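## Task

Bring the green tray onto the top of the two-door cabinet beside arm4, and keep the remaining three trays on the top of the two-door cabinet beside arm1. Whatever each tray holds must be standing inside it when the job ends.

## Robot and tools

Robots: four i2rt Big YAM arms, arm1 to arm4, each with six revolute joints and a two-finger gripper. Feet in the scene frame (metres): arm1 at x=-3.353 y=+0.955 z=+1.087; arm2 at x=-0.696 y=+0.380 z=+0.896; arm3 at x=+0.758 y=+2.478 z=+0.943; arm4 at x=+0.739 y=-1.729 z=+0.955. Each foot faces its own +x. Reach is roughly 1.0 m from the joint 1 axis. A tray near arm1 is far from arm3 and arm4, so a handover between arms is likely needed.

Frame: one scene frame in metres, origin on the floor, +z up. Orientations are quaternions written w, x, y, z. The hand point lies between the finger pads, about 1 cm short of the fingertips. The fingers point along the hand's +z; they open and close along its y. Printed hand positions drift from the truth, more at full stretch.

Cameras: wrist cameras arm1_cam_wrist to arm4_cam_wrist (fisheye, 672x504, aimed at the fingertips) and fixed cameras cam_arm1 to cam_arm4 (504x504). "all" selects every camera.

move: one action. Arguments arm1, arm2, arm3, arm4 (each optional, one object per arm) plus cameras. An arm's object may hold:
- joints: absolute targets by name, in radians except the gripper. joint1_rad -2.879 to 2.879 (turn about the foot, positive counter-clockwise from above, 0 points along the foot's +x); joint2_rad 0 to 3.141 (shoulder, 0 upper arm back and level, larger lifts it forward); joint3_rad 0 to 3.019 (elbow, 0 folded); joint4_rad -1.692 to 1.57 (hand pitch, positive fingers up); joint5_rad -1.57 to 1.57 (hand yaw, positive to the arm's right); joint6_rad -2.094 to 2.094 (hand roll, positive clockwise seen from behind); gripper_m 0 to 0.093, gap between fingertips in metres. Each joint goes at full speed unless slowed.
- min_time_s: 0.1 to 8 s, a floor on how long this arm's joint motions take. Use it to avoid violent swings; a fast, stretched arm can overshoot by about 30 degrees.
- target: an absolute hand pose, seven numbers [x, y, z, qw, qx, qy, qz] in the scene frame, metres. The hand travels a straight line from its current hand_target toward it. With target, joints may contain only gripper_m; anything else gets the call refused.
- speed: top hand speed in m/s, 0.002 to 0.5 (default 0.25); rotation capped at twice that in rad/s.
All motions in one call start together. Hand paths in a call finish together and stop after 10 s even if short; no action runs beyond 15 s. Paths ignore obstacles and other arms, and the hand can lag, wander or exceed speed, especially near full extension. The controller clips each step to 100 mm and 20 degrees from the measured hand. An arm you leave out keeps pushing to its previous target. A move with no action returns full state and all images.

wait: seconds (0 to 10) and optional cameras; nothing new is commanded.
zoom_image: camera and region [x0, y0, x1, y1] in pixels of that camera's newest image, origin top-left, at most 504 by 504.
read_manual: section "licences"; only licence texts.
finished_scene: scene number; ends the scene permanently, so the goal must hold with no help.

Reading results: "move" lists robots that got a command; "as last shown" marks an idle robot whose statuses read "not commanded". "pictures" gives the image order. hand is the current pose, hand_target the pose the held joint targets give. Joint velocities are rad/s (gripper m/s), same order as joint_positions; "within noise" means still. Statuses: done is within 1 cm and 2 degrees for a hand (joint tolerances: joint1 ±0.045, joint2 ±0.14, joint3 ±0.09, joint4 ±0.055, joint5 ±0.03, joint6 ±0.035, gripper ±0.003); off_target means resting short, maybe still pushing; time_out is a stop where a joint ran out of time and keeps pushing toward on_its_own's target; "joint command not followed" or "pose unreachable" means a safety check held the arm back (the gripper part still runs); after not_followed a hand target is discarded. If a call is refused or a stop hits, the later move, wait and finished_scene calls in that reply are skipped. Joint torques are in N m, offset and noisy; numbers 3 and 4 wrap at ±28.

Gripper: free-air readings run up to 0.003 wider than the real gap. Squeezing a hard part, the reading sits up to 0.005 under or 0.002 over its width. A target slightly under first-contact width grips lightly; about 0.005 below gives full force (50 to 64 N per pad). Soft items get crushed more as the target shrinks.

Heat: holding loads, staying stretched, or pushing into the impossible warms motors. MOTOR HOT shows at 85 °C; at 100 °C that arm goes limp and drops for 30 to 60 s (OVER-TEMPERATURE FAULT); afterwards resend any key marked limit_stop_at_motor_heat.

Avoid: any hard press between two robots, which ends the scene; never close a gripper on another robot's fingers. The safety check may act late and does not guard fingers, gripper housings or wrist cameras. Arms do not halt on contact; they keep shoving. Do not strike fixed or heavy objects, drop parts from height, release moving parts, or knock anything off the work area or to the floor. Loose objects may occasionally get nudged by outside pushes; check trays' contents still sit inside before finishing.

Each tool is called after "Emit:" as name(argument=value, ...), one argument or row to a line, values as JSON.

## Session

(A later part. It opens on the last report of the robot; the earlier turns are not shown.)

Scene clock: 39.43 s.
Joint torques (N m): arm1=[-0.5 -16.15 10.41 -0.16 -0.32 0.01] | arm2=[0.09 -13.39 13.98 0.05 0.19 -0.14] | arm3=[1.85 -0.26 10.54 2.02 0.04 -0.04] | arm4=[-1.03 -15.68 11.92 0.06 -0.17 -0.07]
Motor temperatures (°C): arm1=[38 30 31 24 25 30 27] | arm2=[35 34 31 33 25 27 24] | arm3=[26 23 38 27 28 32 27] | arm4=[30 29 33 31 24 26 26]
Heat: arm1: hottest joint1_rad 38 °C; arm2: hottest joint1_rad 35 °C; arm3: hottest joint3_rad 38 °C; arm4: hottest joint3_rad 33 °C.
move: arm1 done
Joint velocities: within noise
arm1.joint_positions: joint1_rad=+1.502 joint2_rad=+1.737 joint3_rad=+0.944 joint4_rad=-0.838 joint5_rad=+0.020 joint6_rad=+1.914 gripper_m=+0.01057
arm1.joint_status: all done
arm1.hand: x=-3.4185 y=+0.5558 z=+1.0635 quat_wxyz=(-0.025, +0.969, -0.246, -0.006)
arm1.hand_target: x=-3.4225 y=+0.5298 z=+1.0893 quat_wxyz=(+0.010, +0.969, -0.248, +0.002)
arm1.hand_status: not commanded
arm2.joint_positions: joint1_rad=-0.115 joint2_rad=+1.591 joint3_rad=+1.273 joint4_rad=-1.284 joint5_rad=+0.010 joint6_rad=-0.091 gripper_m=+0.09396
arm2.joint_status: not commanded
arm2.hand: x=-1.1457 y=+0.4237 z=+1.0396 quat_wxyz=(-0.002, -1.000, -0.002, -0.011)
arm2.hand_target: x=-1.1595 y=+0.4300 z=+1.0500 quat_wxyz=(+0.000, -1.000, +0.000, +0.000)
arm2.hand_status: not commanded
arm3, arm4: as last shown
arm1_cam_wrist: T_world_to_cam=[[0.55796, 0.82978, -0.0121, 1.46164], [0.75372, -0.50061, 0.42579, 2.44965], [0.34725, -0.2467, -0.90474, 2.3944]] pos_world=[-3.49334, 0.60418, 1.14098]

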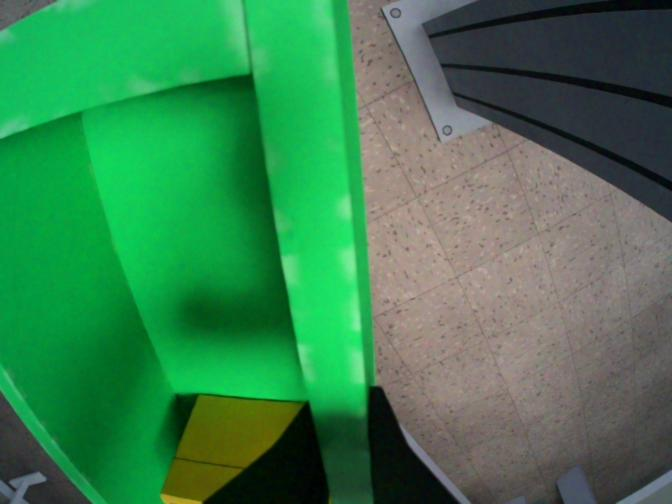

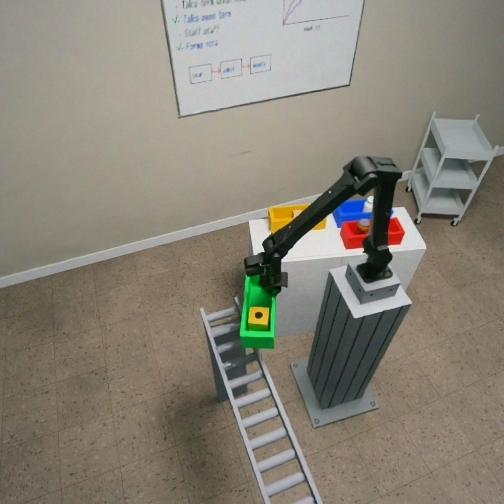

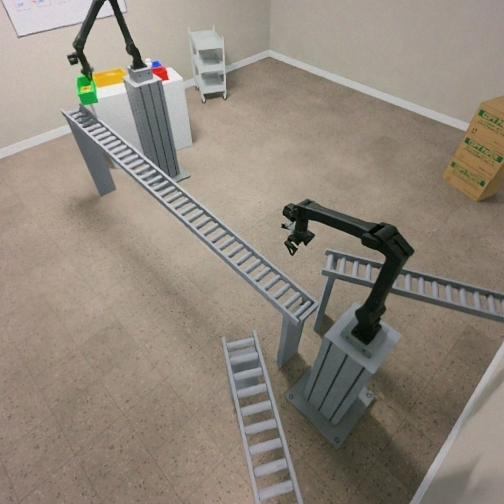

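Emit:
move(
  arm1={"target":[-3.40,0.408,1.06,0.022,0.9998,0,0],"speed":0.2},
  cameras=["arm1_cam_wrist","cam_arm1","cam_arm2"],
)

Emit:
zoom_image(
  camera="cam_arm1",
  region=[180, 240, 320, 380],
)

Emit:
zoom_image(
  camera="cam_arm2",
  region=[40, 60, 200, 200],
)

Scene clock: 45.27 s.
Joint torques (N m): arm1=[0.03 -18.26 13.27 -0.14 -0.51 -0.15] | arm2=[-0.09 -13.16 13.97 0.06 0.18 -0.15] | arm3=[1.61 0.15 10.47 2.02 0.06 -0.05] | arm4=[-1.03 -15.74 11.92 0.08 -0.16 -0.06]
Motor temperatures (°C): arm1=[38 30 31 24 25 30 27] | arm2=[35 34 32 32 25 27 24] | arm3=[26 23 38 27 28 32 26] | arm4=[30 29 33 31 24 26 26]
Heat: arm1: hottest joint1_rad 38 °C; arm2: hottest joint1_rad 35 °C; arm3: hottest joint3_rad 38 °C; arm4: hottest joint3_rad 33 °C.
move: arm1 off_target
Joint velocities: within noise
arm1.joint_positions: joint1_rad=+1.565 joint2_rad=+1.987 joint3_rad=+1.249 joint4_rad=-0.870 joint5_rad=+0.024 joint6_rad=+1.501 gripper_m=+0.01057
arm1.joint_status: not commanded
arm1.hand: x=-3.4035 y=+0.4469 z=+1.0364 quat_wxyz=(-0.014, +1.000, -0.011, -0.005)
arm1.hand_target: x=-3.3997 y=+0.4104 z=+1.0615 quat_wxyz=(+0.022, +1.000, +0.000, +0.000)
arm1.hand_status: off_target (0.046 m and 4.3 deg from the pose sent, 0.149 m and 29.0 deg at the start)
arm2, arm3: as last shown
arm4.joint_positions: joint1_rad=+1.486 joint2_rad=+1.590 joint3_rad=+1.231 joint4_rad=-1.276 joint5_rad=+0.002 joint6_rad=-1.678 gripper_m=+0.09402
arm4.joint_status: not commanded
arm4.hand: x=+1.0017 y=-1.3783 z=+1.0829 quat_wxyz=(+0.031, +0.963, -0.266, -0.003)
arm4.hand_target: x=+1.0117 y=-1.3689 z=+1.0978 quat_wxyz=(+0.015, +0.965, -0.264, +0.002)
arm4.hand_status: not commanded
arm1_cam_wrist: T_world_to_cam=[[0.11671, 0.99276, -0.02833, -0.01459], [0.89321, -0.09245, 0.44003, 2.67299], [0.43423, -0.07666, -0.89753, 2.55048]] pos_world=[-3.49334, 0.45712, 1.11252]

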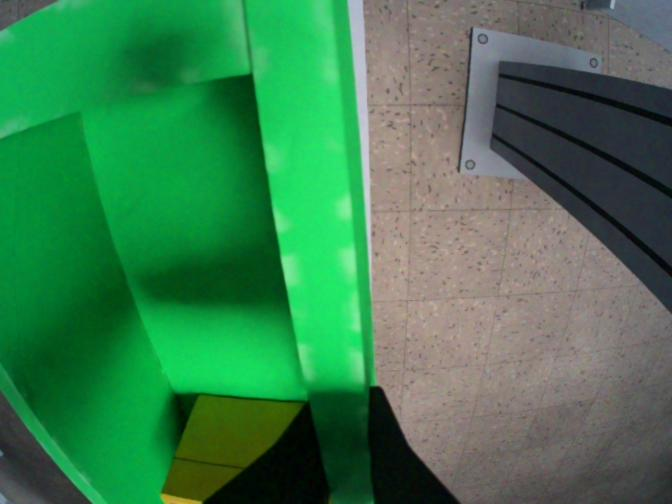

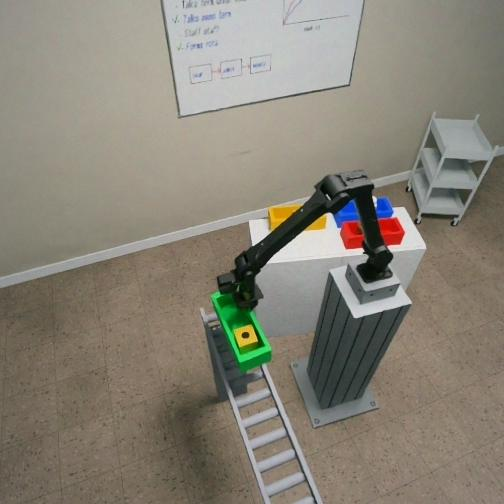

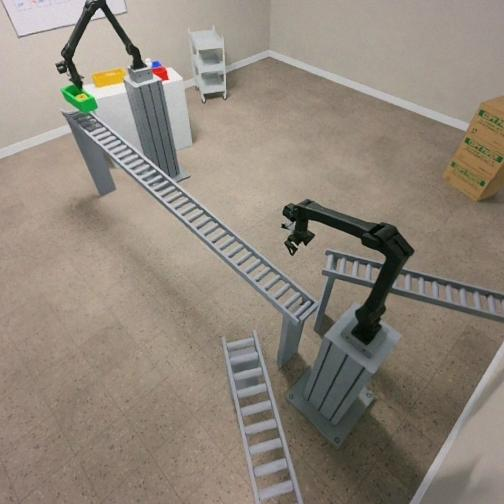

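Scaled by 3.600 from the camera's image (finer frame: 720x720).

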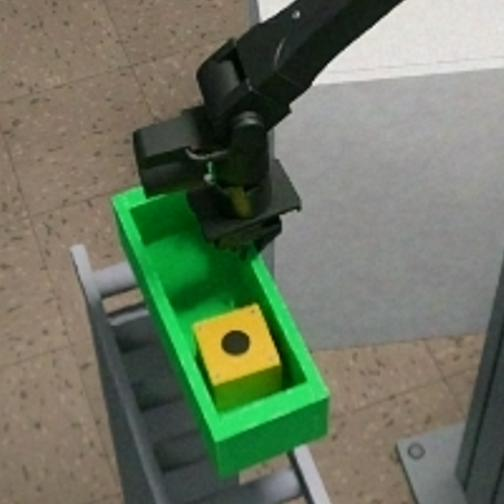

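Scaled by 3.150 from the camera's image (finer frame: 720x720).

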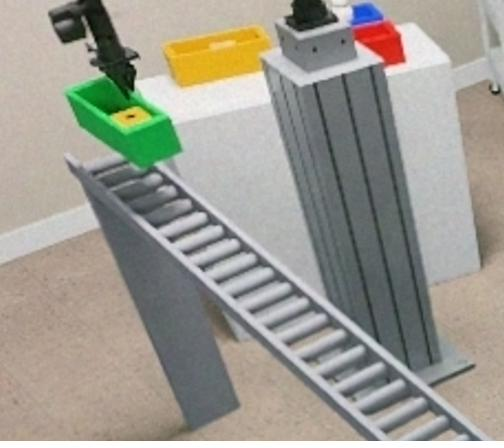

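Emit:
move(
  arm1={"target":[-3.40,0.389,0.99,0.03,0.9995,0,0],"speed":0.12},
  cameras=["cam_arm1","cam_arm2"],
)

Emit:
zoom_image(
  camera="cam_arm1",
  region=[180, 260, 320, 400],
)

Emit:
zoom_image(
  camera="cam_arm2",
  region=[40, 60, 140, 160],
)

Scene clock: 48.20 s.
Joint torques (N m): arm1=[0.38 -19.72 11.51 0.77 -0.56 -0.13] | arm2=[0.09 -13.16 13.98 0.03 0.19 -0.14] | arm3=[1.67 0.15 10.51 1.96 0.05 -0.07] | arm4=[-0.91 -15.62 11.89 0.12 -0.17 -0.07]
Motor temperatures (°C): arm1=[38 31 32 24 25 29 27] | arm2=[35 34 33 32 25 27 24] | arm3=[26 23 38 27 28 32 26] | arm4=[30 29 34 31 24 26 26]
Heat: arm1: hottest joint1_rad 38 °C; arm2: hottest joint1_rad 35 °C; arm3: hottest joint3_rad 38 °C; arm4: hottest joint3_rad 34 °C.
move: arm1 off_target
Joint velocities: within noise
arm1.joint_positions: joint1_rad=+1.565 joint2_rad=+2.139 joint3_rad=+1.286 joint4_rad=-0.762 joint5_rad=+0.023 joint6_rad=+1.500 gripper_m=+0.01057
arm1.joint_status: not commanded
arm1.hand: x=-3.4038 y=+0.4337 z=+0.9696 quat_wxyz=(-0.018, +1.000, -0.010, -0.004)
arm1.hand_target: x=-3.3996 y=+0.3915 z=+0.9924 quat_wxyz=(+0.030, +1.000, +0.000, +0.000)
arm1.hand_status: off_target (0.049 m and 5.6 deg from the pose sent, 0.074 m and 5.2 deg at the start)
arm2, arm3, arm4: as last shown

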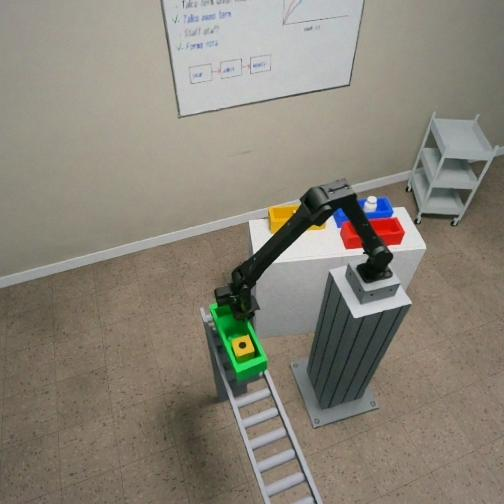

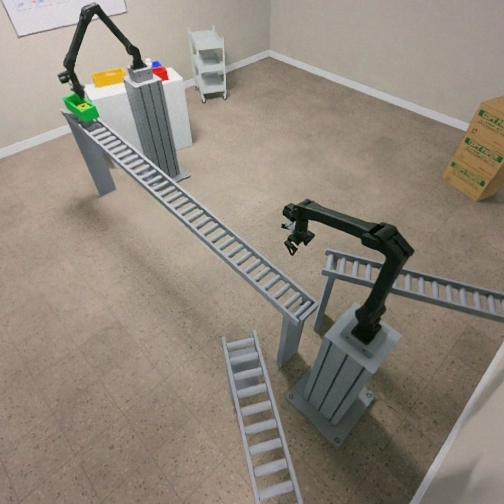

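Scaled by 3.600 from the camera's image (finer frame: 720x720).

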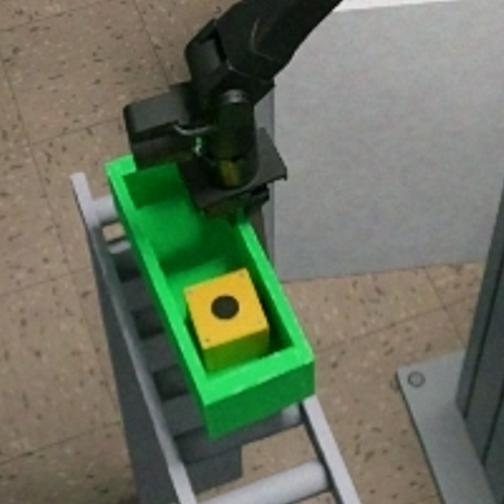

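Scaled by 5.040 from the camera's image (finer frame: 720x720).

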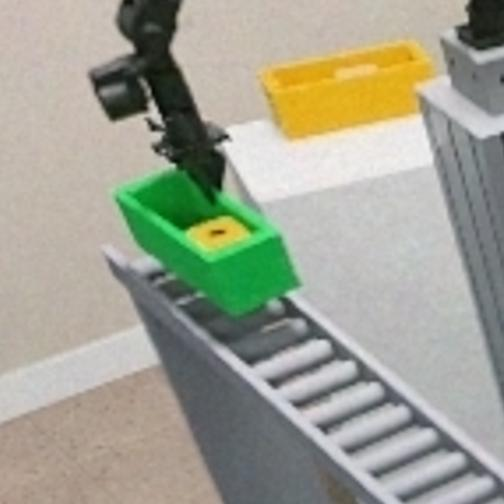

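Emit:
move(
  arm1={"target":[-3.40,0.379,0.972,0.035,0.9992,-0.0218,0],"speed":0.1},
  cameras=["cam_arm1","cam_arm2"],
)

Emit:
zoom_image(
  camera="cam_arm1",
  region=[190, 290, 290, 390],
)

Emit:
zoom_image(
  camera="cam_arm2",
  region=[50, 80, 120, 150],
)

Scene clock: 51.50 s.
Joint torques (N m): arm1=[0.5 -20.19 11.67 0.91 -0.49 0.08] | arm2=[-0.09 -13.22 13.97 0.06 0.19 -0.14] | arm3=[2.26 -0.32 10.45 2.04 0.06 -0.04] | arm4=[-1.03 -15.56 11.89 0.06 -0.17 -0.06]
Motor temperatures (°C): arm1=[38 31 32 24 25 29 27] | arm2=[35 35 33 32 25 27 24] | arm3=[26 23 39 27 28 32 26] | arm4=[30 29 34 31 24 26 26]
Heat: arm1: hottest joint1_rad 38 °C; arm2: hottest joint1_rad 35 °C; arm3: hottest joint3_rad 39 °C; arm4: hottest joint3_rad 34 °C.
move: arm1 off_target
Joint velocities: within noise
arm1.joint_positions: joint1_rad=+1.565 joint2_rad=+2.185 joint3_rad=+1.310 joint4_rad=-0.732 joint5_rad=+0.022 joint6_rad=+1.521 gripper_m=+0.01057
arm1.joint_status: not commanded
arm1.hand: x=-3.4042 y=+0.4249 z=+0.9519 quat_wxyz=(-0.013, +1.000, -0.021, -0.004)
arm1.hand_target: x=-3.3996 y=+0.3815 z=+0.9746 quat_wxyz=(+0.035, +0.999, -0.021, +0.000)
arm1.hand_status: off_target (0.050 m and 5.5 deg from the pose sent, 0.055 m and 6.2 deg at the start)
arm2, arm3, arm4: as last shown

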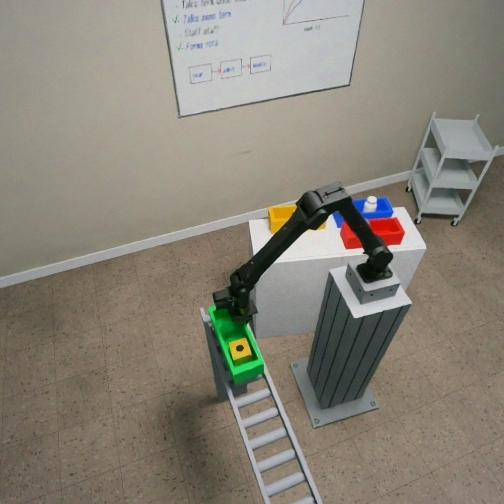

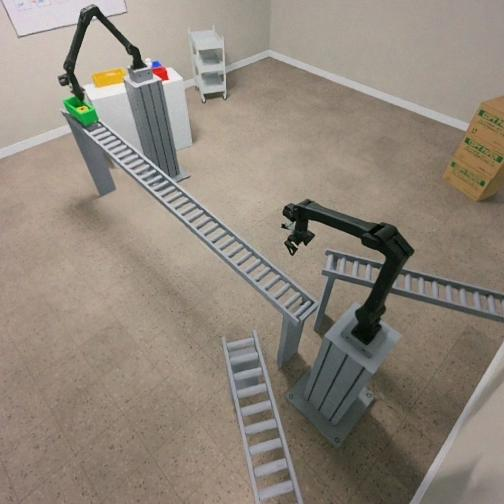

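Scaled by 5.040 from the camera's image (finer frame: 720x720).

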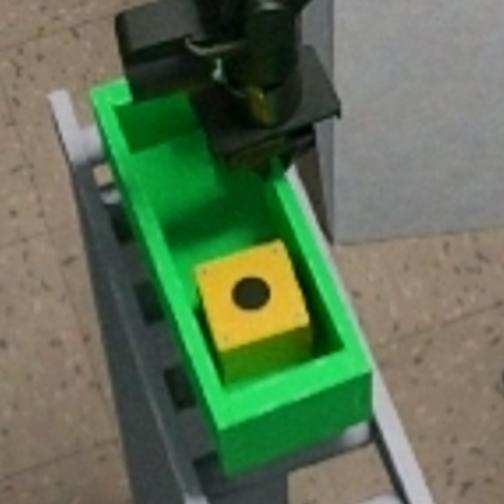

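Scaled by 7.200 from the camera's image (finer frame: 720x720).

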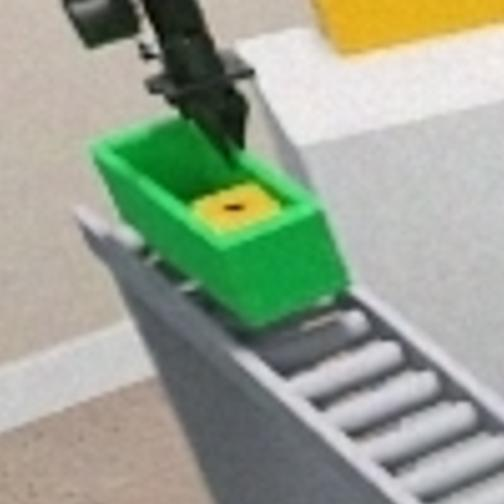

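Emit:
move(
  arm1={"target":[-3.40,0.379,0.952,0.035,0.9992,-0.0218,0],"speed":0.08},
  cameras=["cam_arm1","cam_arm2"],
)

Emit:
zoom_image(
  camera="cam_arm1",
  region=[190, 290, 290, 390],
)

Emit:
zoom_image(
  camera="cam_arm2",
  region=[50, 80, 120, 150],
)

Scene clock: 53.50 s.
Joint torques (N m): arm1=[0.38 -20.66 11.15 0.85 -0.53 0.05] | arm2=[-0.09 -13.16 13.97 0.1 0.19 -0.15] | arm3=[1.96 -0.32 10.48 2.02 0.07 -0.06] | arm4=[-0.91 -15.62 11.9 0.08 -0.16 -0.07]
Motor temperatures (°C): arm1=[38 31 32 24 25 29 27] | arm2=[35 35 34 32 25 27 24] | arm3=[26 23 39 27 28 32 26] | arm4=[30 29 34 31 24 26 26]
Heat: arm1: hottest joint1_rad 38 °C; arm2: hottest joint1_rad 35 °C; arm3: hottest joint3_rad 39 °C; arm4: hottest joint3_rad 34 °C.
move: arm1 off_target
Joint velocities: within noise
arm1.joint_positions: joint1_rad=+1.565 joint2_rad=+2.225 joint3_rad=+1.314 joint4_rad=-0.696 joint5_rad=+0.022 joint6_rad=+1.522 gripper_m=+0.01057
arm1.joint_status: not commanded
arm1.hand: x=-3.4039 y=+0.4248 z=+0.9321 quat_wxyz=(-0.013, +1.000, -0.021, -0.004)
arm1.hand_target: x=-3.3996 y=+0.3813 z=+0.9547 quat_wxyz=(+0.035, +0.999, -0.021, +0.000)
arm1.hand_status: off_target (0.050 m and 5.5 deg from the pose sent, 0.046 m and 5.6 deg at the start)
arm2, arm3, arm4: as last shown

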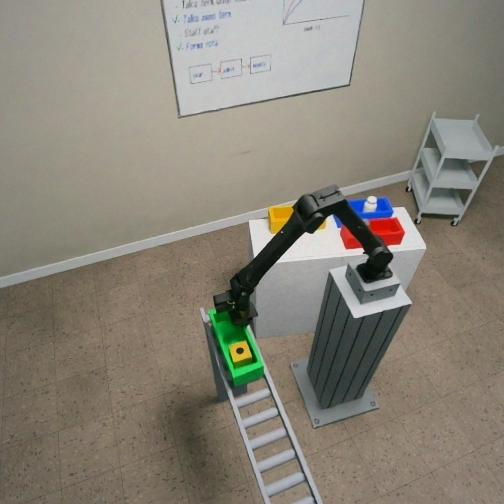

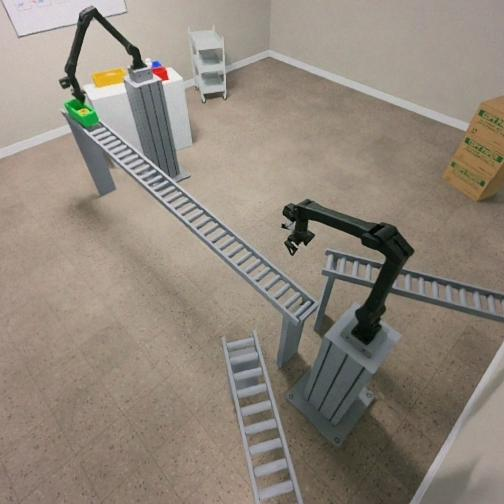

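Scaled by 5.040 from the camera's image (finer frame: 720x720).

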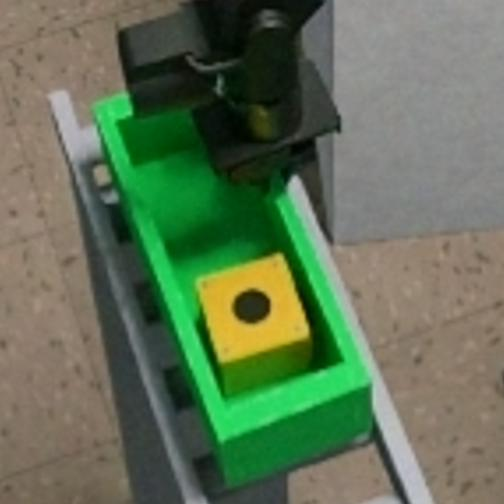

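Scaled by 7.200 from the camera's image (finer frame: 720x720).

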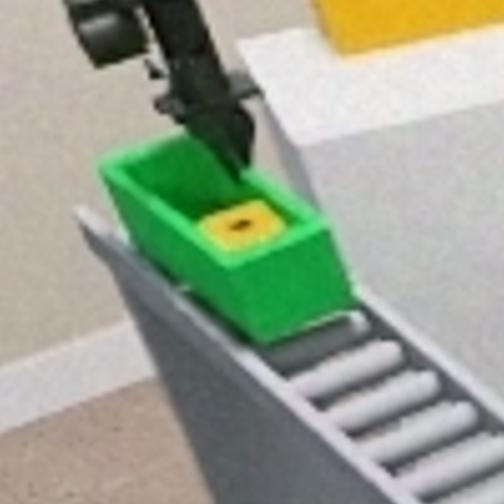

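Emit:
move(
  arm1={"target":[-3.40,0.378,0.937,0.035,0.9992,-0.0218,0],"speed":0.06},
)

Emit:
move(
  arm1={"target":[-3.40,0.378,0.927,0.035,0.9992,-0.0218,0],"speed":0.06},
  cameras=["cam_arm1","cam_arm2"],
)

Emit:
zoom_image(
  camera="cam_arm1",
  region=[190, 290, 290, 390],
)

Emit:
zoom_image(
  camera="cam_arm2",
  region=[50, 80, 120, 150],
)

Scene clock: 54.97 s.
Joint torques (N m): arm1=[0.44 -19.78 10.81 0.87 -0.51 0.09] | arm2=[0.03 -13.27 14 0.1 0.18 -0.14] | arm3=[1.49 0.09 10.47 1.95 0.07 -0.05] | arm4=[-0.97 -15.68 11.92 0.08 -0.16 -0.06]
Motor temperatures (°C): arm1=[38 31 33 24 25 29 27] | arm2=[35 35 34 32 24 27 23] | arm3=[26 23 39 27 28 32 26] | arm4=[30 29 34 31 24 26 26]
Heat: arm1: hottest joint1_rad 38 °C; arm2: hottest joint1_rad 35 °C; arm3: hottest joint3_rad 39 °C; arm4: hottest joint3_rad 34 °C.
move: arm1 off_target
Joint velocities: within noise
arm1.joint_positions: joint1_rad=+1.565 joint2_rad=+2.249 joint3_rad=+1.323 joint4_rad=-0.671 joint5_rad=+0.021 joint6_rad=+1.522 gripper_m=+0.01057
arm1.joint_status: not commanded
arm1.hand: x=-3.4040 y=+0.4209 z=+0.9217 quat_wxyz=(-0.008, +1.000, -0.022, -0.004)
arm1.hand_target: x=-3.3997 y=+0.3802 z=+0.9393 quat_wxyz=(+0.035, +0.999, -0.021, +0.000)
arm1.hand_status: off_target (0.046 m and 5.0 deg from the pose sent, 0.047 m and 5.6 deg at the start)
arm2, arm3, arm4: as last shown
pictures: none

Scene clock: 55.97 s.
Joint torques (N m): arm1=[0.56 -19.49 10.51 0.94 -0.48 0.07] | arm2=[-0.03 -13.27 13.94 0.08 0.2 -0.15] | arm3=[1.9 -0.21 10.47 1.98 0.06 -0.05] | arm4=[-0.97 -15.74 11.89 0.06 -0.16 -0.06]
Motor temperatures (°C): arm1=[38 31 33 24 25 29 27] | arm2=[35 35 34 32 24 27 23] | arm3=[26 23 39 27 28 32 26] | arm4=[30 29 34 31 24 26 26]
Heat: arm1: hottest joint1_rad 38 °C; arm2: hottest joint1_rad 35 °C; arm3: hottest joint3_rad 39 °C; arm4: hottest joint3_rad 34 °C.
move: arm1 off_target
Joint velocities: within noise
arm1.joint_positions: joint1_rad=+1.565 joint2_rad=+2.259 joint3_rad=+1.332 joint4_rad=-0.654 joint5_rad=+0.021 joint6_rad=+1.524 gripper_m=+0.01057
arm1.joint_status: not commanded
arm1.hand: x=-3.4046 y=+0.4144 z=+0.9187 quat_wxyz=(+0.000, +1.000, -0.022, -0.004)
arm1.hand_target: x=-3.3998 y=+0.3797 z=+0.9288 quat_wxyz=(+0.035, +0.999, -0.021, +0.000)
arm1.hand_status: off_target (0.038 m and 4.1 deg from the pose sent, 0.043 m and 5.0 deg at the start)
arm2, arm3, arm4: as last shown

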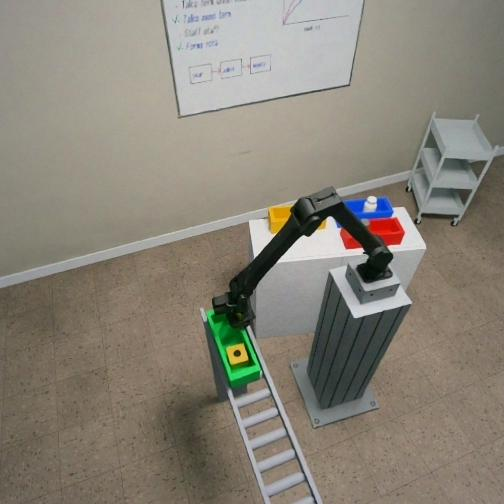

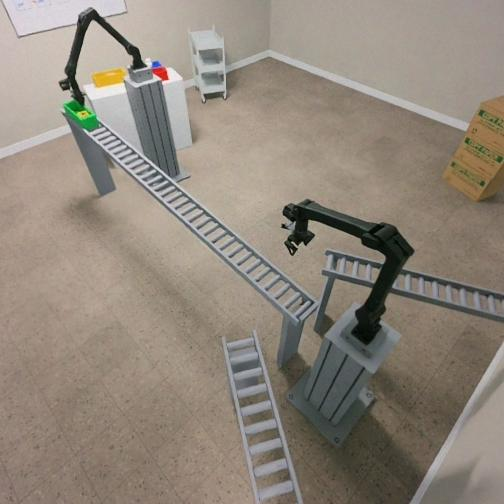

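Scaled by 5.040 from the camera's image (finer frame: 720x720).

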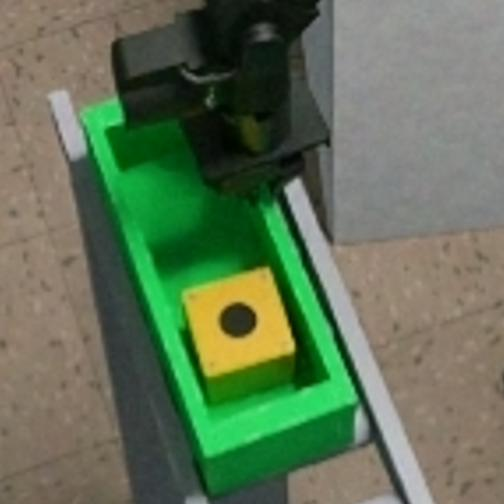

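Scaled by 7.200 from the camera's image (finer frame: 720x720).

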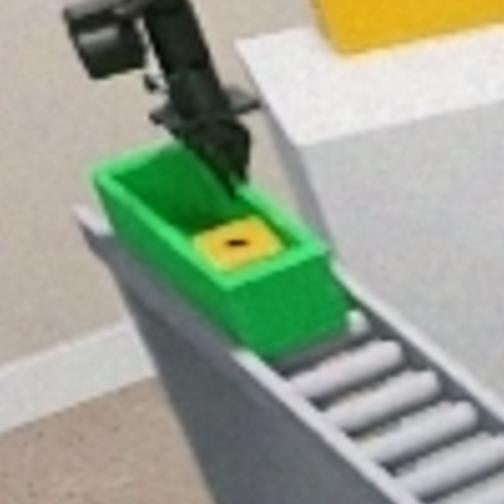

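Emit:
move(
  arm1={"target":[-3.40,0.387,0.930,0.035,0.9992,-0.0218,0],"speed":0.06},
)

Emit:
move(
  arm1={"joints":{"gripper_m":0.045}},
  cameras=["cam_arm1","cam_arm2"],
)

Emit:
zoom_image(
  camera="cam_arm1",
  region=[190, 290, 290, 390],
)

Emit:
zoom_image(
  camera="cam_arm2",
  region=[50, 80, 120, 150],
)

Scene clock: 58.10 s.
Joint torques (N m): arm1=[-0.03 -20.48 7.99 1.26 -0.49 0.04] | arm2=[-0.03 -13.16 14 0.06 0.2 -0.14] | arm3=[2.14 -0.26 10.55 2.02 0.08 -0.04] | arm4=[-0.97 -15.62 11.89 0.09 -0.16 -0.06]
Motor temperatures (°C): arm1=[38 31 33 24 25 29 27] | arm2=[35 35 34 32 24 27 23] | arm3=[26 23 39 27 28 32 26] | arm4=[30 29 34 31 24 26 26]
Heat: arm1: hottest joint1_rad 38 °C; arm2: hottest joint1_rad 35 °C; arm3: hottest joint3_rad 39 °C; arm4: hottest joint3_rad 34 °C.
move: arm1 off_target
Joint velocities: within noise
arm1.joint_positions: joint1_rad=+1.565 joint2_rad=+2.259 joint3_rad=+1.332 joint4_rad=-0.653 joint5_rad=+0.021 joint6_rad=+1.525 gripper_m=+0.01057
arm1.joint_status: not commanded
arm1.hand: x=-3.4046 y=+0.4141 z=+0.9187 quat_wxyz=(+0.000, +1.000, -0.023, -0.004)
arm1.hand_target: x=-3.3999 y=+0.3878 z=+0.9310 quat_wxyz=(+0.035, +0.999, -0.022, +0.000)
arm1.hand_status: off_target (0.030 m and 4.0 deg from the pose sent, 0.030 m and 4.1 deg at the start)
arm2, arm4: as last shown
arm3.joint_positions: joint1_rad=-0.331 joint2_rad=+0.647 joint3_rad=+1.368 joint4_rad=-1.341 joint5_rad=+0.187 joint6_rad=+0.489 gripper_m=+0.09396
arm3.joint_status: not commanded
arm3.hand: x=+1.0113 y=+2.4730 z=+1.4646 quat_wxyz=(-0.457, -0.206, -0.864, -0.057)
arm3.hand_target: x=+1.0096 y=+2.4728 z=+1.4771 quat_wxyz=(-0.469, -0.206, -0.857, -0.062)
arm3.hand_status: not commanded
pictures: none

Scene clock: 58.77 s.
Joint torques (N m): arm1=[-0.03 -20.48 8.2 0.73 -0.1 0.04] | arm2=[-0.09 -13.16 14 0.06 0.2 -0.14] | arm3=[1.9 0.03 10.52 1.95 0.07 -0.04] | arm4=[-0.91 -15.62 11.92 0.06 -0.17 -0.06]
Motor temperatures (°C): arm1=[38 31 33 24 25 29 27] | arm2=[35 35 34 32 24 27 23] | arm3=[26 23 39 27 28 32 26] | arm4=[30 29 34 31 24 26 26]
Heat: arm1: hottest joint1_rad 38 °C; arm2: hottest joint1_rad 35 °C; arm3: hottest joint3_rad 39 °C; arm4: hottest joint3_rad 34 °C.
move: arm1 done
Joint velocities: within noise
arm1.joint_positions: joint1_rad=+1.565 joint2_rad=+2.256 joint3_rad=+1.332 joint4_rad=-0.637 joint5_rad=+0.010 joint6_rad=+1.525 gripper_m=+0.04486
arm1.joint_status: all done
arm1.hand: x=-3.4031 y=+0.4091 z=+0.9202 quat_wxyz=(+0.010, +1.000, -0.023, +0.001)
arm1.hand_target: x=-3.3999 y=+0.3879 z=+0.9309 quat_wxyz=(+0.035, +0.999, -0.022, +0.000)
arm1.hand_status: not commanded
arm2.joint_positions: joint1_rad=-0.115 joint2_rad=+1.591 joint3_rad=+1.273 joint4_rad=-1.284 joint5_rad=+0.010 joint6_rad=-0.091 gripper_m=+0.09396
arm2.joint_status: not commanded
arm2.hand: x=-1.1457 y=+0.4237 z=+1.0396 quat_wxyz=(-0.002, -1.000, -0.002, -0.011)
arm2.hand_target: x=-1.1595 y=+0.4300 z=+1.0500 quat_wxyz=(+0.000, -1.000, +0.000, +0.000)
arm2.hand_status: not commanded
arm3, arm4: as last shown

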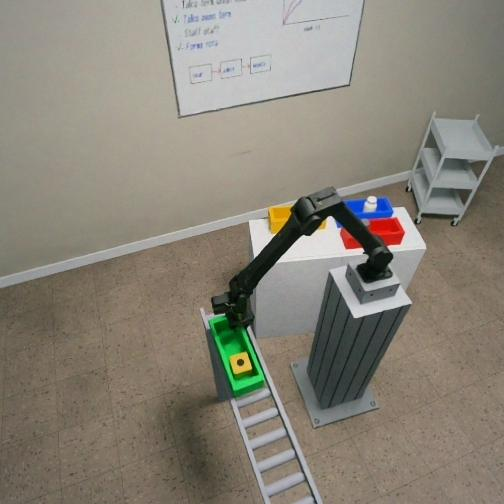

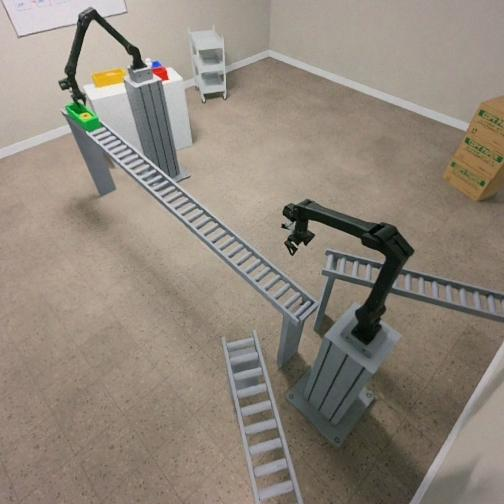

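Scaled by 5.040 from the camera's image (finer frame: 720x720).

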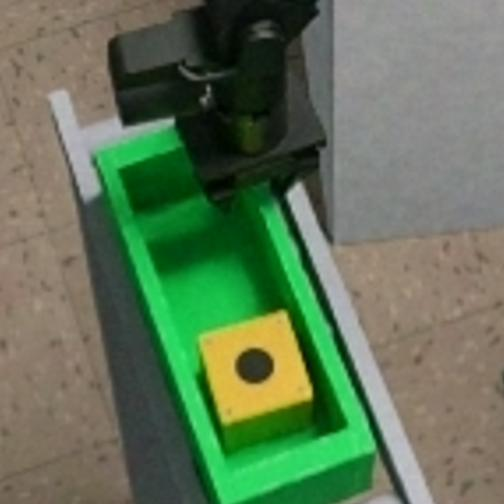

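Scaled by 7.200 from the camera's image (finer frame: 720x720).

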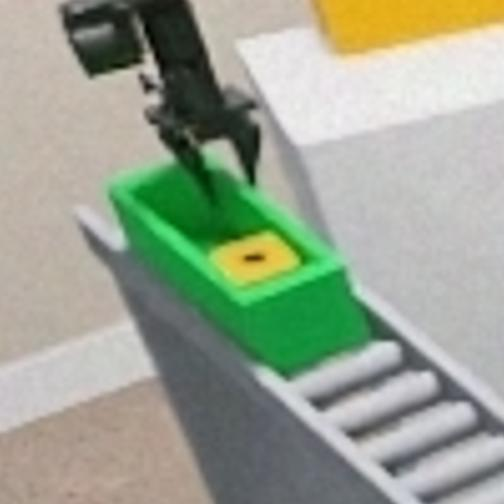

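Emit:
move(
  arm1={"target":[-3.41,0.40,1.06,0.02,0.9992,-0.0218,0],"speed":0.15},
  cameras=["cam_arm1","cam_arm2"],
)

Emit:
wait(
  seconds=2,
  cameras=["cam_arm2"],
)

Scene clock: 60.63 s.
Joint torques (N m): arm1=[-1.44 -18.61 10.44 -0.28 0.09 -0.09] | arm2=[-0.03 -13.1 14 0.02 0.19 -0.15] | arm3=[1.85 -0.26 10.48 1.96 0.06 -0.07] | arm4=[-0.91 -15.68 11.89 0.08 -0.16 -0.06]
Motor temperatures (°C): arm1=[38 31 33 24 25 29 27] | arm2=[35 35 35 32 24 27 23] | arm3=[26 23 39 27 28 32 26] | arm4=[30 29 34 31 24 26 26]
Heat: arm1: hottest joint1_rad 38 °C; arm2: hottest joint1_rad 35 °C; arm3: hottest joint3_rad 39 °C; arm4: hottest joint3_rad 34 °C.
move: arm1 off_target
Joint velocities: within noise
arm1.joint_positions: joint1_rad=+1.570 joint2_rad=+2.010 joint3_rad=+1.332 joint4_rad=-0.885 joint5_rad=+0.007 joint6_rad=+1.524 gripper_m=+0.04493
arm1.joint_status: not commanded
arm1.hand: x=-3.4012 y=+0.4131 z=+1.0491 quat_wxyz=(+0.009, +1.000, -0.020, +0.002)
arm1.hand_target: x=-3.4100 y=+0.4004 z=+1.0603 quat_wxyz=(+0.020, +1.000, -0.022, +0.000)
arm1.hand_status: off_target (0.019 m and 1.3 deg from the pose sent, 0.140 m and 1.1 deg at the start)
arm2, arm3: as last shown
arm4.joint_positions: joint1_rad=+1.486 joint2_rad=+1.590 joint3_rad=+1.231 joint4_rad=-1.276 joint5_rad=+0.002 joint6_rad=-1.678 gripper_m=+0.09402
arm4.joint_status: not commanded
arm4.hand: x=+1.0017 y=-1.3783 z=+1.0829 quat_wxyz=(+0.031, +0.963, -0.266, -0.003)
arm4.hand_target: x=+1.0117 y=-1.3689 z=+1.0978 quat_wxyz=(+0.015, +0.965, -0.264, +0.002)
arm4.hand_status: not commanded

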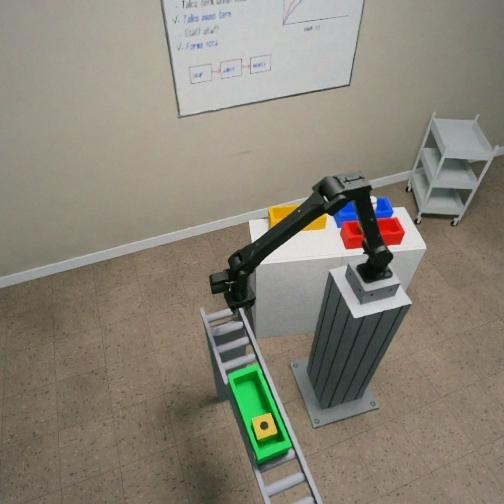

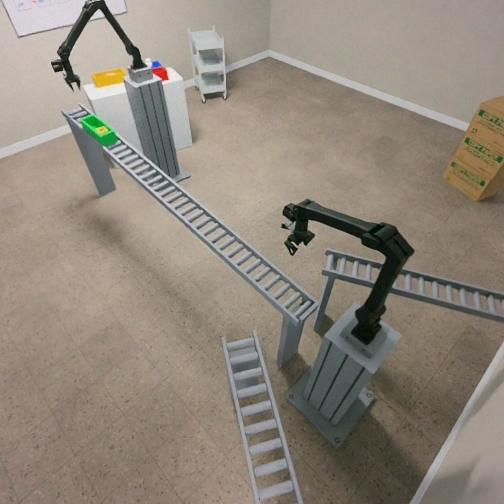

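Scene clock: 62.63 s.
Joint torques (N m): arm1=[-1.55 -18.78 10.45 -0.23 0.09 -0.1] | arm2=[-0.09 -13.22 13.97 0.06 0.19 -0.14] | arm3=[1.55 -0.56 10.48 1.91 0.06 -0.04] | arm4=[-0.97 -15.56 11.89 0.05 -0.16 -0.06]
Motor temperatures (°C): arm1=[38 31 33 24 25 29 27] | arm2=[35 35 35 32 24 27 23] | arm3=[26 23 39 27 28 32 26] | arm4=[30 29 34 31 24 26 26]
Heat: arm1: hottest joint1_rad 38 °C; arm2: hottest joint1_rad 35 °C; arm3: hottest joint3_rad 39 °C; arm4: hottest joint3_rad 34 °C.
Joint velocities: within noise
arm1.joint_positions: joint1_rad=+1.570 joint2_rad=+2.010 joint3_rad=+1.332 joint4_rad=-0.885 joint5_rad=+0.007 joint6_rad=+1.524 gripper_m=+0.04493
arm1.joint_status: not commanded
arm1.hand: x=-3.4012 y=+0.4131 z=+1.0491 quat_wxyz=(+0.009, +1.000, -0.020, +0.002)
arm1.hand_target: x=-3.4100 y=+0.4004 z=+1.0603 quat_wxyz=(+0.020, +1.000, -0.022, +0.000)
arm1.hand_status: off_target (0.019 m and 1.3 deg from the pose sent, 0.140 m and 1.1 deg at the start)
arm2.joint_positions: joint1_rad=-0.115 joint2_rad=+1.591 joint3_rad=+1.273 joint4_rad=-1.284 joint5_rad=+0.010 joint6_rad=-0.091 gripper_m=+0.09396
arm2.joint_status: not commanded
arm2.hand: x=-1.1457 y=+0.4237 z=+1.0396 quat_wxyz=(-0.002, -1.000, -0.002, -0.011)
arm2.hand_target: x=-1.1595 y=+0.4300 z=+1.0500 quat_wxyz=(+0.000, -1.000, +0.000, +0.000)
arm2.hand_status: not commanded
arm3.joint_positions: joint1_rad=-0.331 joint2_rad=+0.647 joint3_rad=+1.368 joint4_rad=-1.341 joint5_rad=+0.187 joint6_rad=+0.489 gripper_m=+0.09396
arm3.joint_status: not commanded
arm3.hand: x=+1.0113 y=+2.4730 z=+1.4646 quat_wxyz=(-0.457, -0.206, -0.864, -0.057)
arm3.hand_target: x=+1.0096 y=+2.4728 z=+1.4771 quat_wxyz=(-0.469, -0.206, -0.857, -0.062)
arm3.hand_status: not commanded
arm4.joint_positions: joint1_rad=+1.486 joint2_rad=+1.590 joint3_rad=+1.231 joint4_rad=-1.276 joint5_rad=+0.002 joint6_rad=-1.678 gripper_m=+0.09402
arm4.joint_status: not commanded
arm4.hand: x=+1.0017 y=-1.3783 z=+1.0829 quat_wxyz=(+0.031, +0.963, -0.266, -0.003)
arm4.hand_target: x=+1.0117 y=-1.3689 z=+1.0978 quat_wxyz=(+0.015, +0.965, -0.264, +0.002)
arm4.hand_status: not commanded
wait: 2.00 s; at rest by 0.27 s

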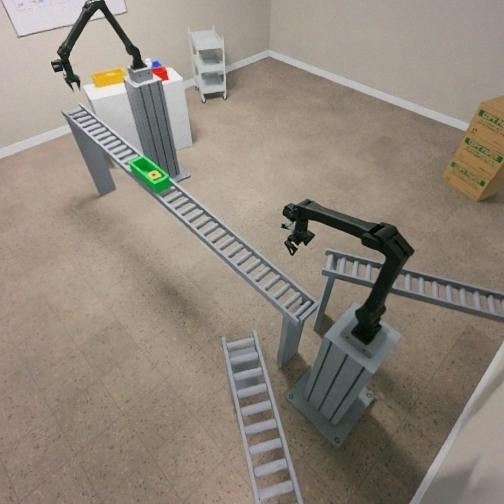

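Emit:
move(
  arm2={"target":[-1.205,0.45,0.93,0,1,0,0],"speed":0.15},
)

Emit:
wait(
  seconds=1.5,
  cameras=["arm2_cam_wrist","cam_arm2"],
)

Scene clock: 65.20 s.
Joint torques (N m): arm1=[-1.44 -18.96 10.36 -0.25 0.06 -0.12] | arm2=[0.15 -16.21 11.17 0.81 0.18 -0.14] | arm3=[1.67 -0.32 10.52 1.99 0.05 -0.03] | arm4=[-0.91 -15.74 11.89 0.06 -0.16 -0.07]
Motor temperatures (°C): arm1=[38 31 33 24 25 29 27] | arm2=[35 35 35 32 24 27 23] | arm3=[26 23 39 27 27 32 26] | arm4=[30 29 34 31 24 26 26]
Heat: arm1: hottest joint1_rad 38 °C; arm2: hottest joint1_rad 35 °C; arm3: hottest joint3_rad 39 °C; arm4: hottest joint3_rad 34 °C.
move: arm2 off_target
Joint velocities: within noise
arm1, arm3, arm4: as last shown
arm2.joint_positions: joint1_rad=-0.149 joint2_rad=+1.828 joint3_rad=+1.273 joint4_rad=-1.044 joint5_rad=+0.011 joint6_rad=-0.124 gripper_m=+0.09396
arm2.joint_status: not commanded
arm2.hand: x=-1.1937 y=+0.4436 z=+0.9297 quat_wxyz=(-0.002, -1.000, -0.001, -0.010)
arm2.hand_target: x=-1.2047 y=+0.4501 z=+0.9302 quat_wxyz=(+0.000, -1.000, +0.000, +0.000)
arm2.hand_status: off_target (0.013 m and 1.2 deg from the pose sent, 0.127 m and 1.3 deg at the start)
pictures: none

Scene clock: 66.70 s.
Joint torques (N m): arm1=[-1.03 -18.84 10.37 -0.29 0.1 -0.09] | arm2=[0.03 -16.26 11.1 0.8 0.18 -0.15] | arm3=[1.85 0.09 10.56 1.94 0.04 -0.04] | arm4=[-0.91 -15.56 11.86 0.08 -0.16 -0.07]
Motor temperatures (°C): arm1=[38 31 34 24 25 29 27] | arm2=[35 35 35 32 24 27 23] | arm3=[26 23 39 27 27 32 26] | arm4=[30 29 34 31 23 26 26]
Heat: arm1: hottest joint1_rad 38 °C; arm2: hottest joint1_rad 35 °C; arm3: hottest joint3_rad 39 °C; arm4: hottest joint3_rad 34 °C.
Joint velocities: within noise
arm1.joint_positions: joint1_rad=+1.570 joint2_rad=+2.010 joint3_rad=+1.332 joint4_rad=-0.885 joint5_rad=+0.007 joint6_rad=+1.524 gripper_m=+0.04493
arm1.joint_status: not commanded
arm1.hand: x=-3.4012 y=+0.4131 z=+1.0491 quat_wxyz=(+0.009, +1.000, -0.020, +0.002)
arm1.hand_target: x=-3.4100 y=+0.4004 z=+1.0603 quat_wxyz=(+0.020, +1.000, -0.022, +0.000)
arm1.hand_status: not commanded
arm2.joint_positions: joint1_rad=-0.149 joint2_rad=+1.828 joint3_rad=+1.273 joint4_rad=-1.044 joint5_rad=+0.011 joint6_rad=-0.124 gripper_m=+0.09396
arm2.joint_status: not commanded
arm2.hand: x=-1.1937 y=+0.4436 z=+0.9297 quat_wxyz=(-0.002, -1.000, -0.001, -0.010)
arm2.hand_target: x=-1.2047 y=+0.4501 z=+0.9302 quat_wxyz=(+0.000, -1.000, +0.000, +0.000)
arm2.hand_status: off_target (0.013 m and 1.2 deg from the pose sent, 0.127 m and 1.3 deg at the start)
arm3.joint_positions: joint1_rad=-0.331 joint2_rad=+0.647 joint3_rad=+1.368 joint4_rad=-1.341 joint5_rad=+0.187 joint6_rad=+0.489 gripper_m=+0.09396
arm3.joint_status: not commanded
arm3.hand: x=+1.0113 y=+2.4730 z=+1.4646 quat_wxyz=(-0.457, -0.206, -0.864, -0.057)
arm3.hand_target: x=+1.0096 y=+2.4728 z=+1.4771 quat_wxyz=(-0.469, -0.206, -0.857, -0.062)
arm3.hand_status: not commanded
arm4.joint_positions: joint1_rad=+1.486 joint2_rad=+1.590 joint3_rad=+1.231 joint4_rad=-1.276 joint5_rad=+0.002 joint6_rad=-1.678 gripper_m=+0.09402
arm4.joint_status: not commanded
arm4.hand: x=+1.0017 y=-1.3783 z=+1.0829 quat_wxyz=(+0.031, +0.963, -0.266, -0.003)
arm4.hand_target: x=+1.0117 y=-1.3689 z=+1.0978 quat_wxyz=(+0.015, +0.965, -0.264, +0.002)
arm4.hand_status: not commanded
wait: 1.50 s; at rest by 0.27 s
arm2_cam_wrist: T_world_to_cam=[[0.07847, 0.99441, -0.07068, -0.28159], [0.89018, -0.03797, 0.45402, 0.70556], [0.4488, -0.09855, -0.88818, 1.50934]] pos_world=[-1.28337, 0.45555, 1.00033]

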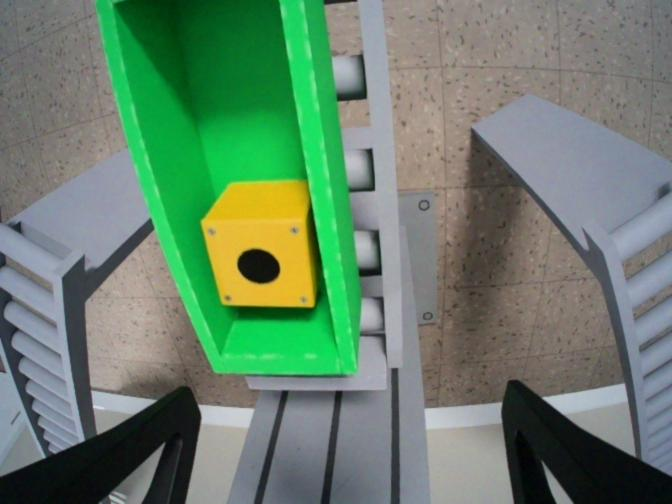

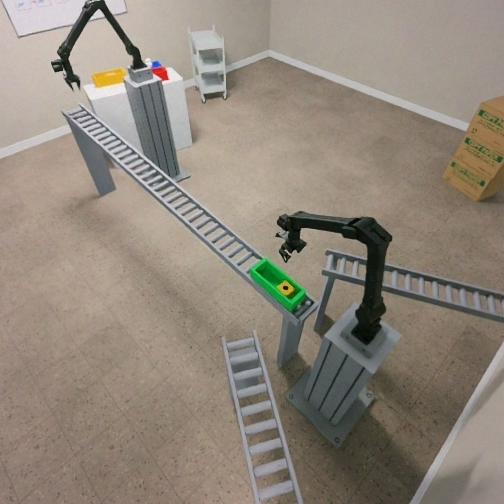

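Emit:
wait(
  seconds=0.1,
  cameras=["arm2_cam_wrist"],
)

Scene clock: 68.03 s.
Joint torques (N m): arm1=[-1.32 -18.9 10.21 -0.23 0.09 -0.09] | arm2=[0.15 -16.15 11.1 0.81 0.19 -0.14] | arm3=[1.49 -0.26 10.54 1.98 0.04 -0.06] | arm4=[-0.97 -15.68 11.89 0.1 -0.17 -0.06]
Motor temperatures (°C): arm1=[38 31 34 24 25 29 27] | arm2=[35 35 35 32 24 27 23] | arm3=[26 23 39 27 27 32 26] | arm4=[30 29 34 31 23 26 26]
Heat: arm1: hottest joint1_rad 38 °C; arm2: hottest joint1_rad 35 °C; arm3: hottest joint3_rad 39 °C; arm4: hottest joint3_rad 34 °C.
Joint velocities: within noise
arm1.joint_positions: joint1_rad=+1.570 joint2_rad=+2.010 joint3_rad=+1.332 joint4_rad=-0.885 joint5_rad=+0.007 joint6_rad=+1.524 gripper_m=+0.04493
arm1.joint_status: not commanded
arm1.hand: x=-3.4012 y=+0.4131 z=+1.0491 quat_wxyz=(+0.009, +1.000, -0.020, +0.002)
arm1.hand_target: x=-3.4100 y=+0.4004 z=+1.0603 quat_wxyz=(+0.020, +1.000, -0.022, +0.000)
arm1.hand_status: not commanded
arm2.joint_positions: joint1_rad=-0.149 joint2_rad=+1.828 joint3_rad=+1.273 joint4_rad=-1.044 joint5_rad=+0.011 joint6_rad=-0.124 gripper_m=+0.09396
arm2.joint_status: not commanded
arm2.hand: x=-1.1937 y=+0.4436 z=+0.9297 quat_wxyz=(-0.002, -1.000, -0.001, -0.010)
arm2.hand_target: x=-1.2047 y=+0.4501 z=+0.9302 quat_wxyz=(+0.000, -1.000, +0.000, +0.000)
arm2.hand_status: off_target (0.013 m and 1.2 deg from the pose sent, 0.127 m and 1.3 deg at the start)
arm3.joint_positions: joint1_rad=-0.331 joint2_rad=+0.647 joint3_rad=+1.368 joint4_rad=-1.341 joint5_rad=+0.187 joint6_rad=+0.489 gripper_m=+0.09396
arm3.joint_status: not commanded
arm3.hand: x=+1.0113 y=+2.4730 z=+1.4646 quat_wxyz=(-0.457, -0.206, -0.864, -0.057)
arm3.hand_target: x=+1.0096 y=+2.4728 z=+1.4771 quat_wxyz=(-0.469, -0.206, -0.857, -0.062)
arm3.hand_status: not commanded
arm4.joint_positions: joint1_rad=+1.486 joint2_rad=+1.590 joint3_rad=+1.231 joint4_rad=-1.276 joint5_rad=+0.002 joint6_rad=-1.678 gripper_m=+0.09402
arm4.joint_status: not commanded
arm4.hand: x=+1.0017 y=-1.3783 z=+1.0829 quat_wxyz=(+0.031, +0.963, -0.266, -0.003)
arm4.hand_target: x=+1.0117 y=-1.3689 z=+1.0978 quat_wxyz=(+0.015, +0.965, -0.264, +0.002)
arm4.hand_status: not commanded
wait: 0.10 s; at rest from the start
arm2_cam_wrist: T_world_to_cam=[[0.07847, 0.99441, -0.07068, -0.28159], [0.89018, -0.03797, 0.45402, 0.70556], [0.4488, -0.09855, -0.88818, 1.50934]] pos_world=[-1.28337, 0.45555, 1.00033]

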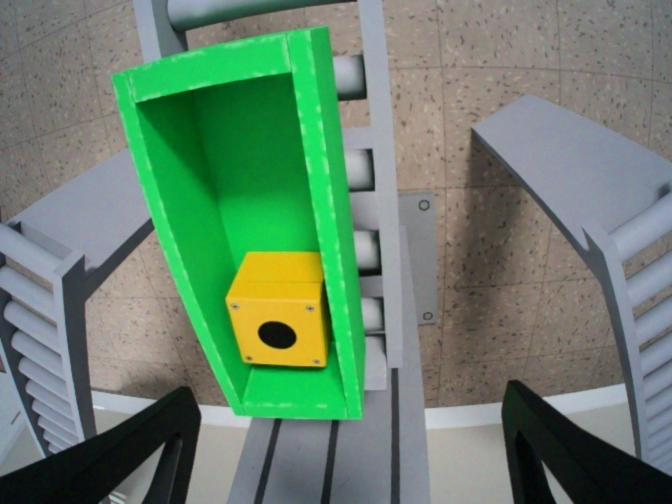

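Emit:
move(
  arm2={"target":[-1.177,0.437,0.83,0,1,0,0],"speed":0.2},
)

Emit:
move(
  arm2={"target":[-1.177,0.437,0.734,0,1,0,0],"speed":0.12},
  cameras=["arm2_cam_wrist"],
)

Scene clock: 70.57 s.
Joint torques (N m): arm1=[-1.38 -19.08 10.33 -0.25 0.1 -0.12] | arm2=[1.14 -16.21 7.88 0.76 0.16 0.02] | arm3=[1.96 -0.32 10.41 1.94 0.05 -0.04] | arm4=[-1.03 -15.79 11.92 0.08 -0.17 -0.06]
Motor temperatures (°C): arm1=[38 31 34 24 25 29 27] | arm2=[35 35 35 32 24 27 23] | arm3=[26 23 39 27 27 32 26] | arm4=[30 29 34 30 23 26 26]
Heat: arm1: hottest joint1_rad 38 °C; arm2: hottest joint1_rad 35 °C; arm3: hottest joint3_rad 39 °C; arm4: hottest joint3_rad 34 °C.
move: arm2 done
Joint velocities: within noise
arm1, arm3, arm4: as last shown
arm2.joint_positions: joint1_rad=-0.149 joint2_rad=+1.935 joint3_rad=+1.125 joint4_rad=-0.772 joint5_rad=+0.011 joint6_rad=-0.121 gripper_m=+0.09396
arm2.joint_status: not commanded
arm2.hand: x=-1.1739 y=+0.4400 z=+0.8347 quat_wxyz=(-0.001, -1.000, +0.000, -0.002)
arm2.hand_target: x=-1.1769 y=+0.4371 z=+0.8301 quat_wxyz=(+0.000, -1.000, +0.000, +0.000)
arm2.hand_status: done (0.006 m and 0.2 deg from the pose sent, 0.101 m and 1.2 deg at the start)
pictures: none

Scene clock: 72.13 s.
Joint torques (N m): arm1=[-1.14 -18.55 10.39 -0.29 0.08 -0.09] | arm2=[1.03 -16.79 6.58 0.83 0.16 -0.01] | arm3=[1.9 0.03 10.51 1.94 0.07 -0.07] | arm4=[-0.79 -15.68 11.9 0.05 -0.16 -0.07]
Motor temperatures (°C): arm1=[38 31 34 24 25 29 27] | arm2=[35 35 34 32 24 27 23] | arm3=[26 23 39 27 27 32 26] | arm4=[30 30 35 30 23 26 26]
Heat: arm1: hottest joint1_rad 38 °C; arm2: hottest joint1_rad 35 °C; arm3: hottest joint3_rad 39 °C; arm4: hottest joint3_rad 35 °C.
move: arm2 done
Joint velocities: within noise
arm1, arm3, arm4: as last shown
arm2.joint_positions: joint1_rad=-0.149 joint2_rad=+2.134 joint3_rad=+1.117 joint4_rad=-0.564 joint5_rad=+0.011 joint6_rad=-0.121 gripper_m=+0.09396
arm2.joint_status: not commanded
arm2.hand: x=-1.1738 y=+0.4388 z=+0.7405 quat_wxyz=(-0.001, -1.000, +0.000, -0.001)
arm2.hand_target: x=-1.1769 y=+0.4371 z=+0.7341 quat_wxyz=(+0.000, -1.000, +0.000, +0.000)
arm2.hand_status: done (0.008 m and 0.2 deg from the pose sent, 0.101 m and 0.2 deg at the start)
arm2_cam_wrist: T_world_to_cam=[[0.08014, 0.99433, -0.06995, -0.29029], [0.89767, -0.04148, 0.43871, 0.79521], [0.43332, -0.09795, -0.8959, 1.3192]] pos_world=[-1.26221, 0.45085, 0.81271]

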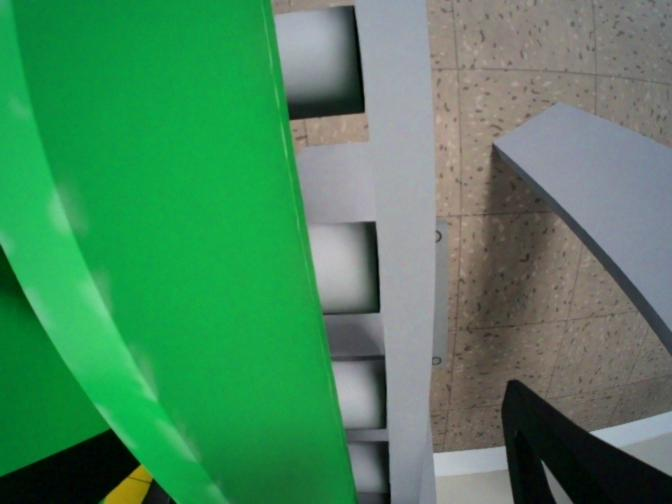

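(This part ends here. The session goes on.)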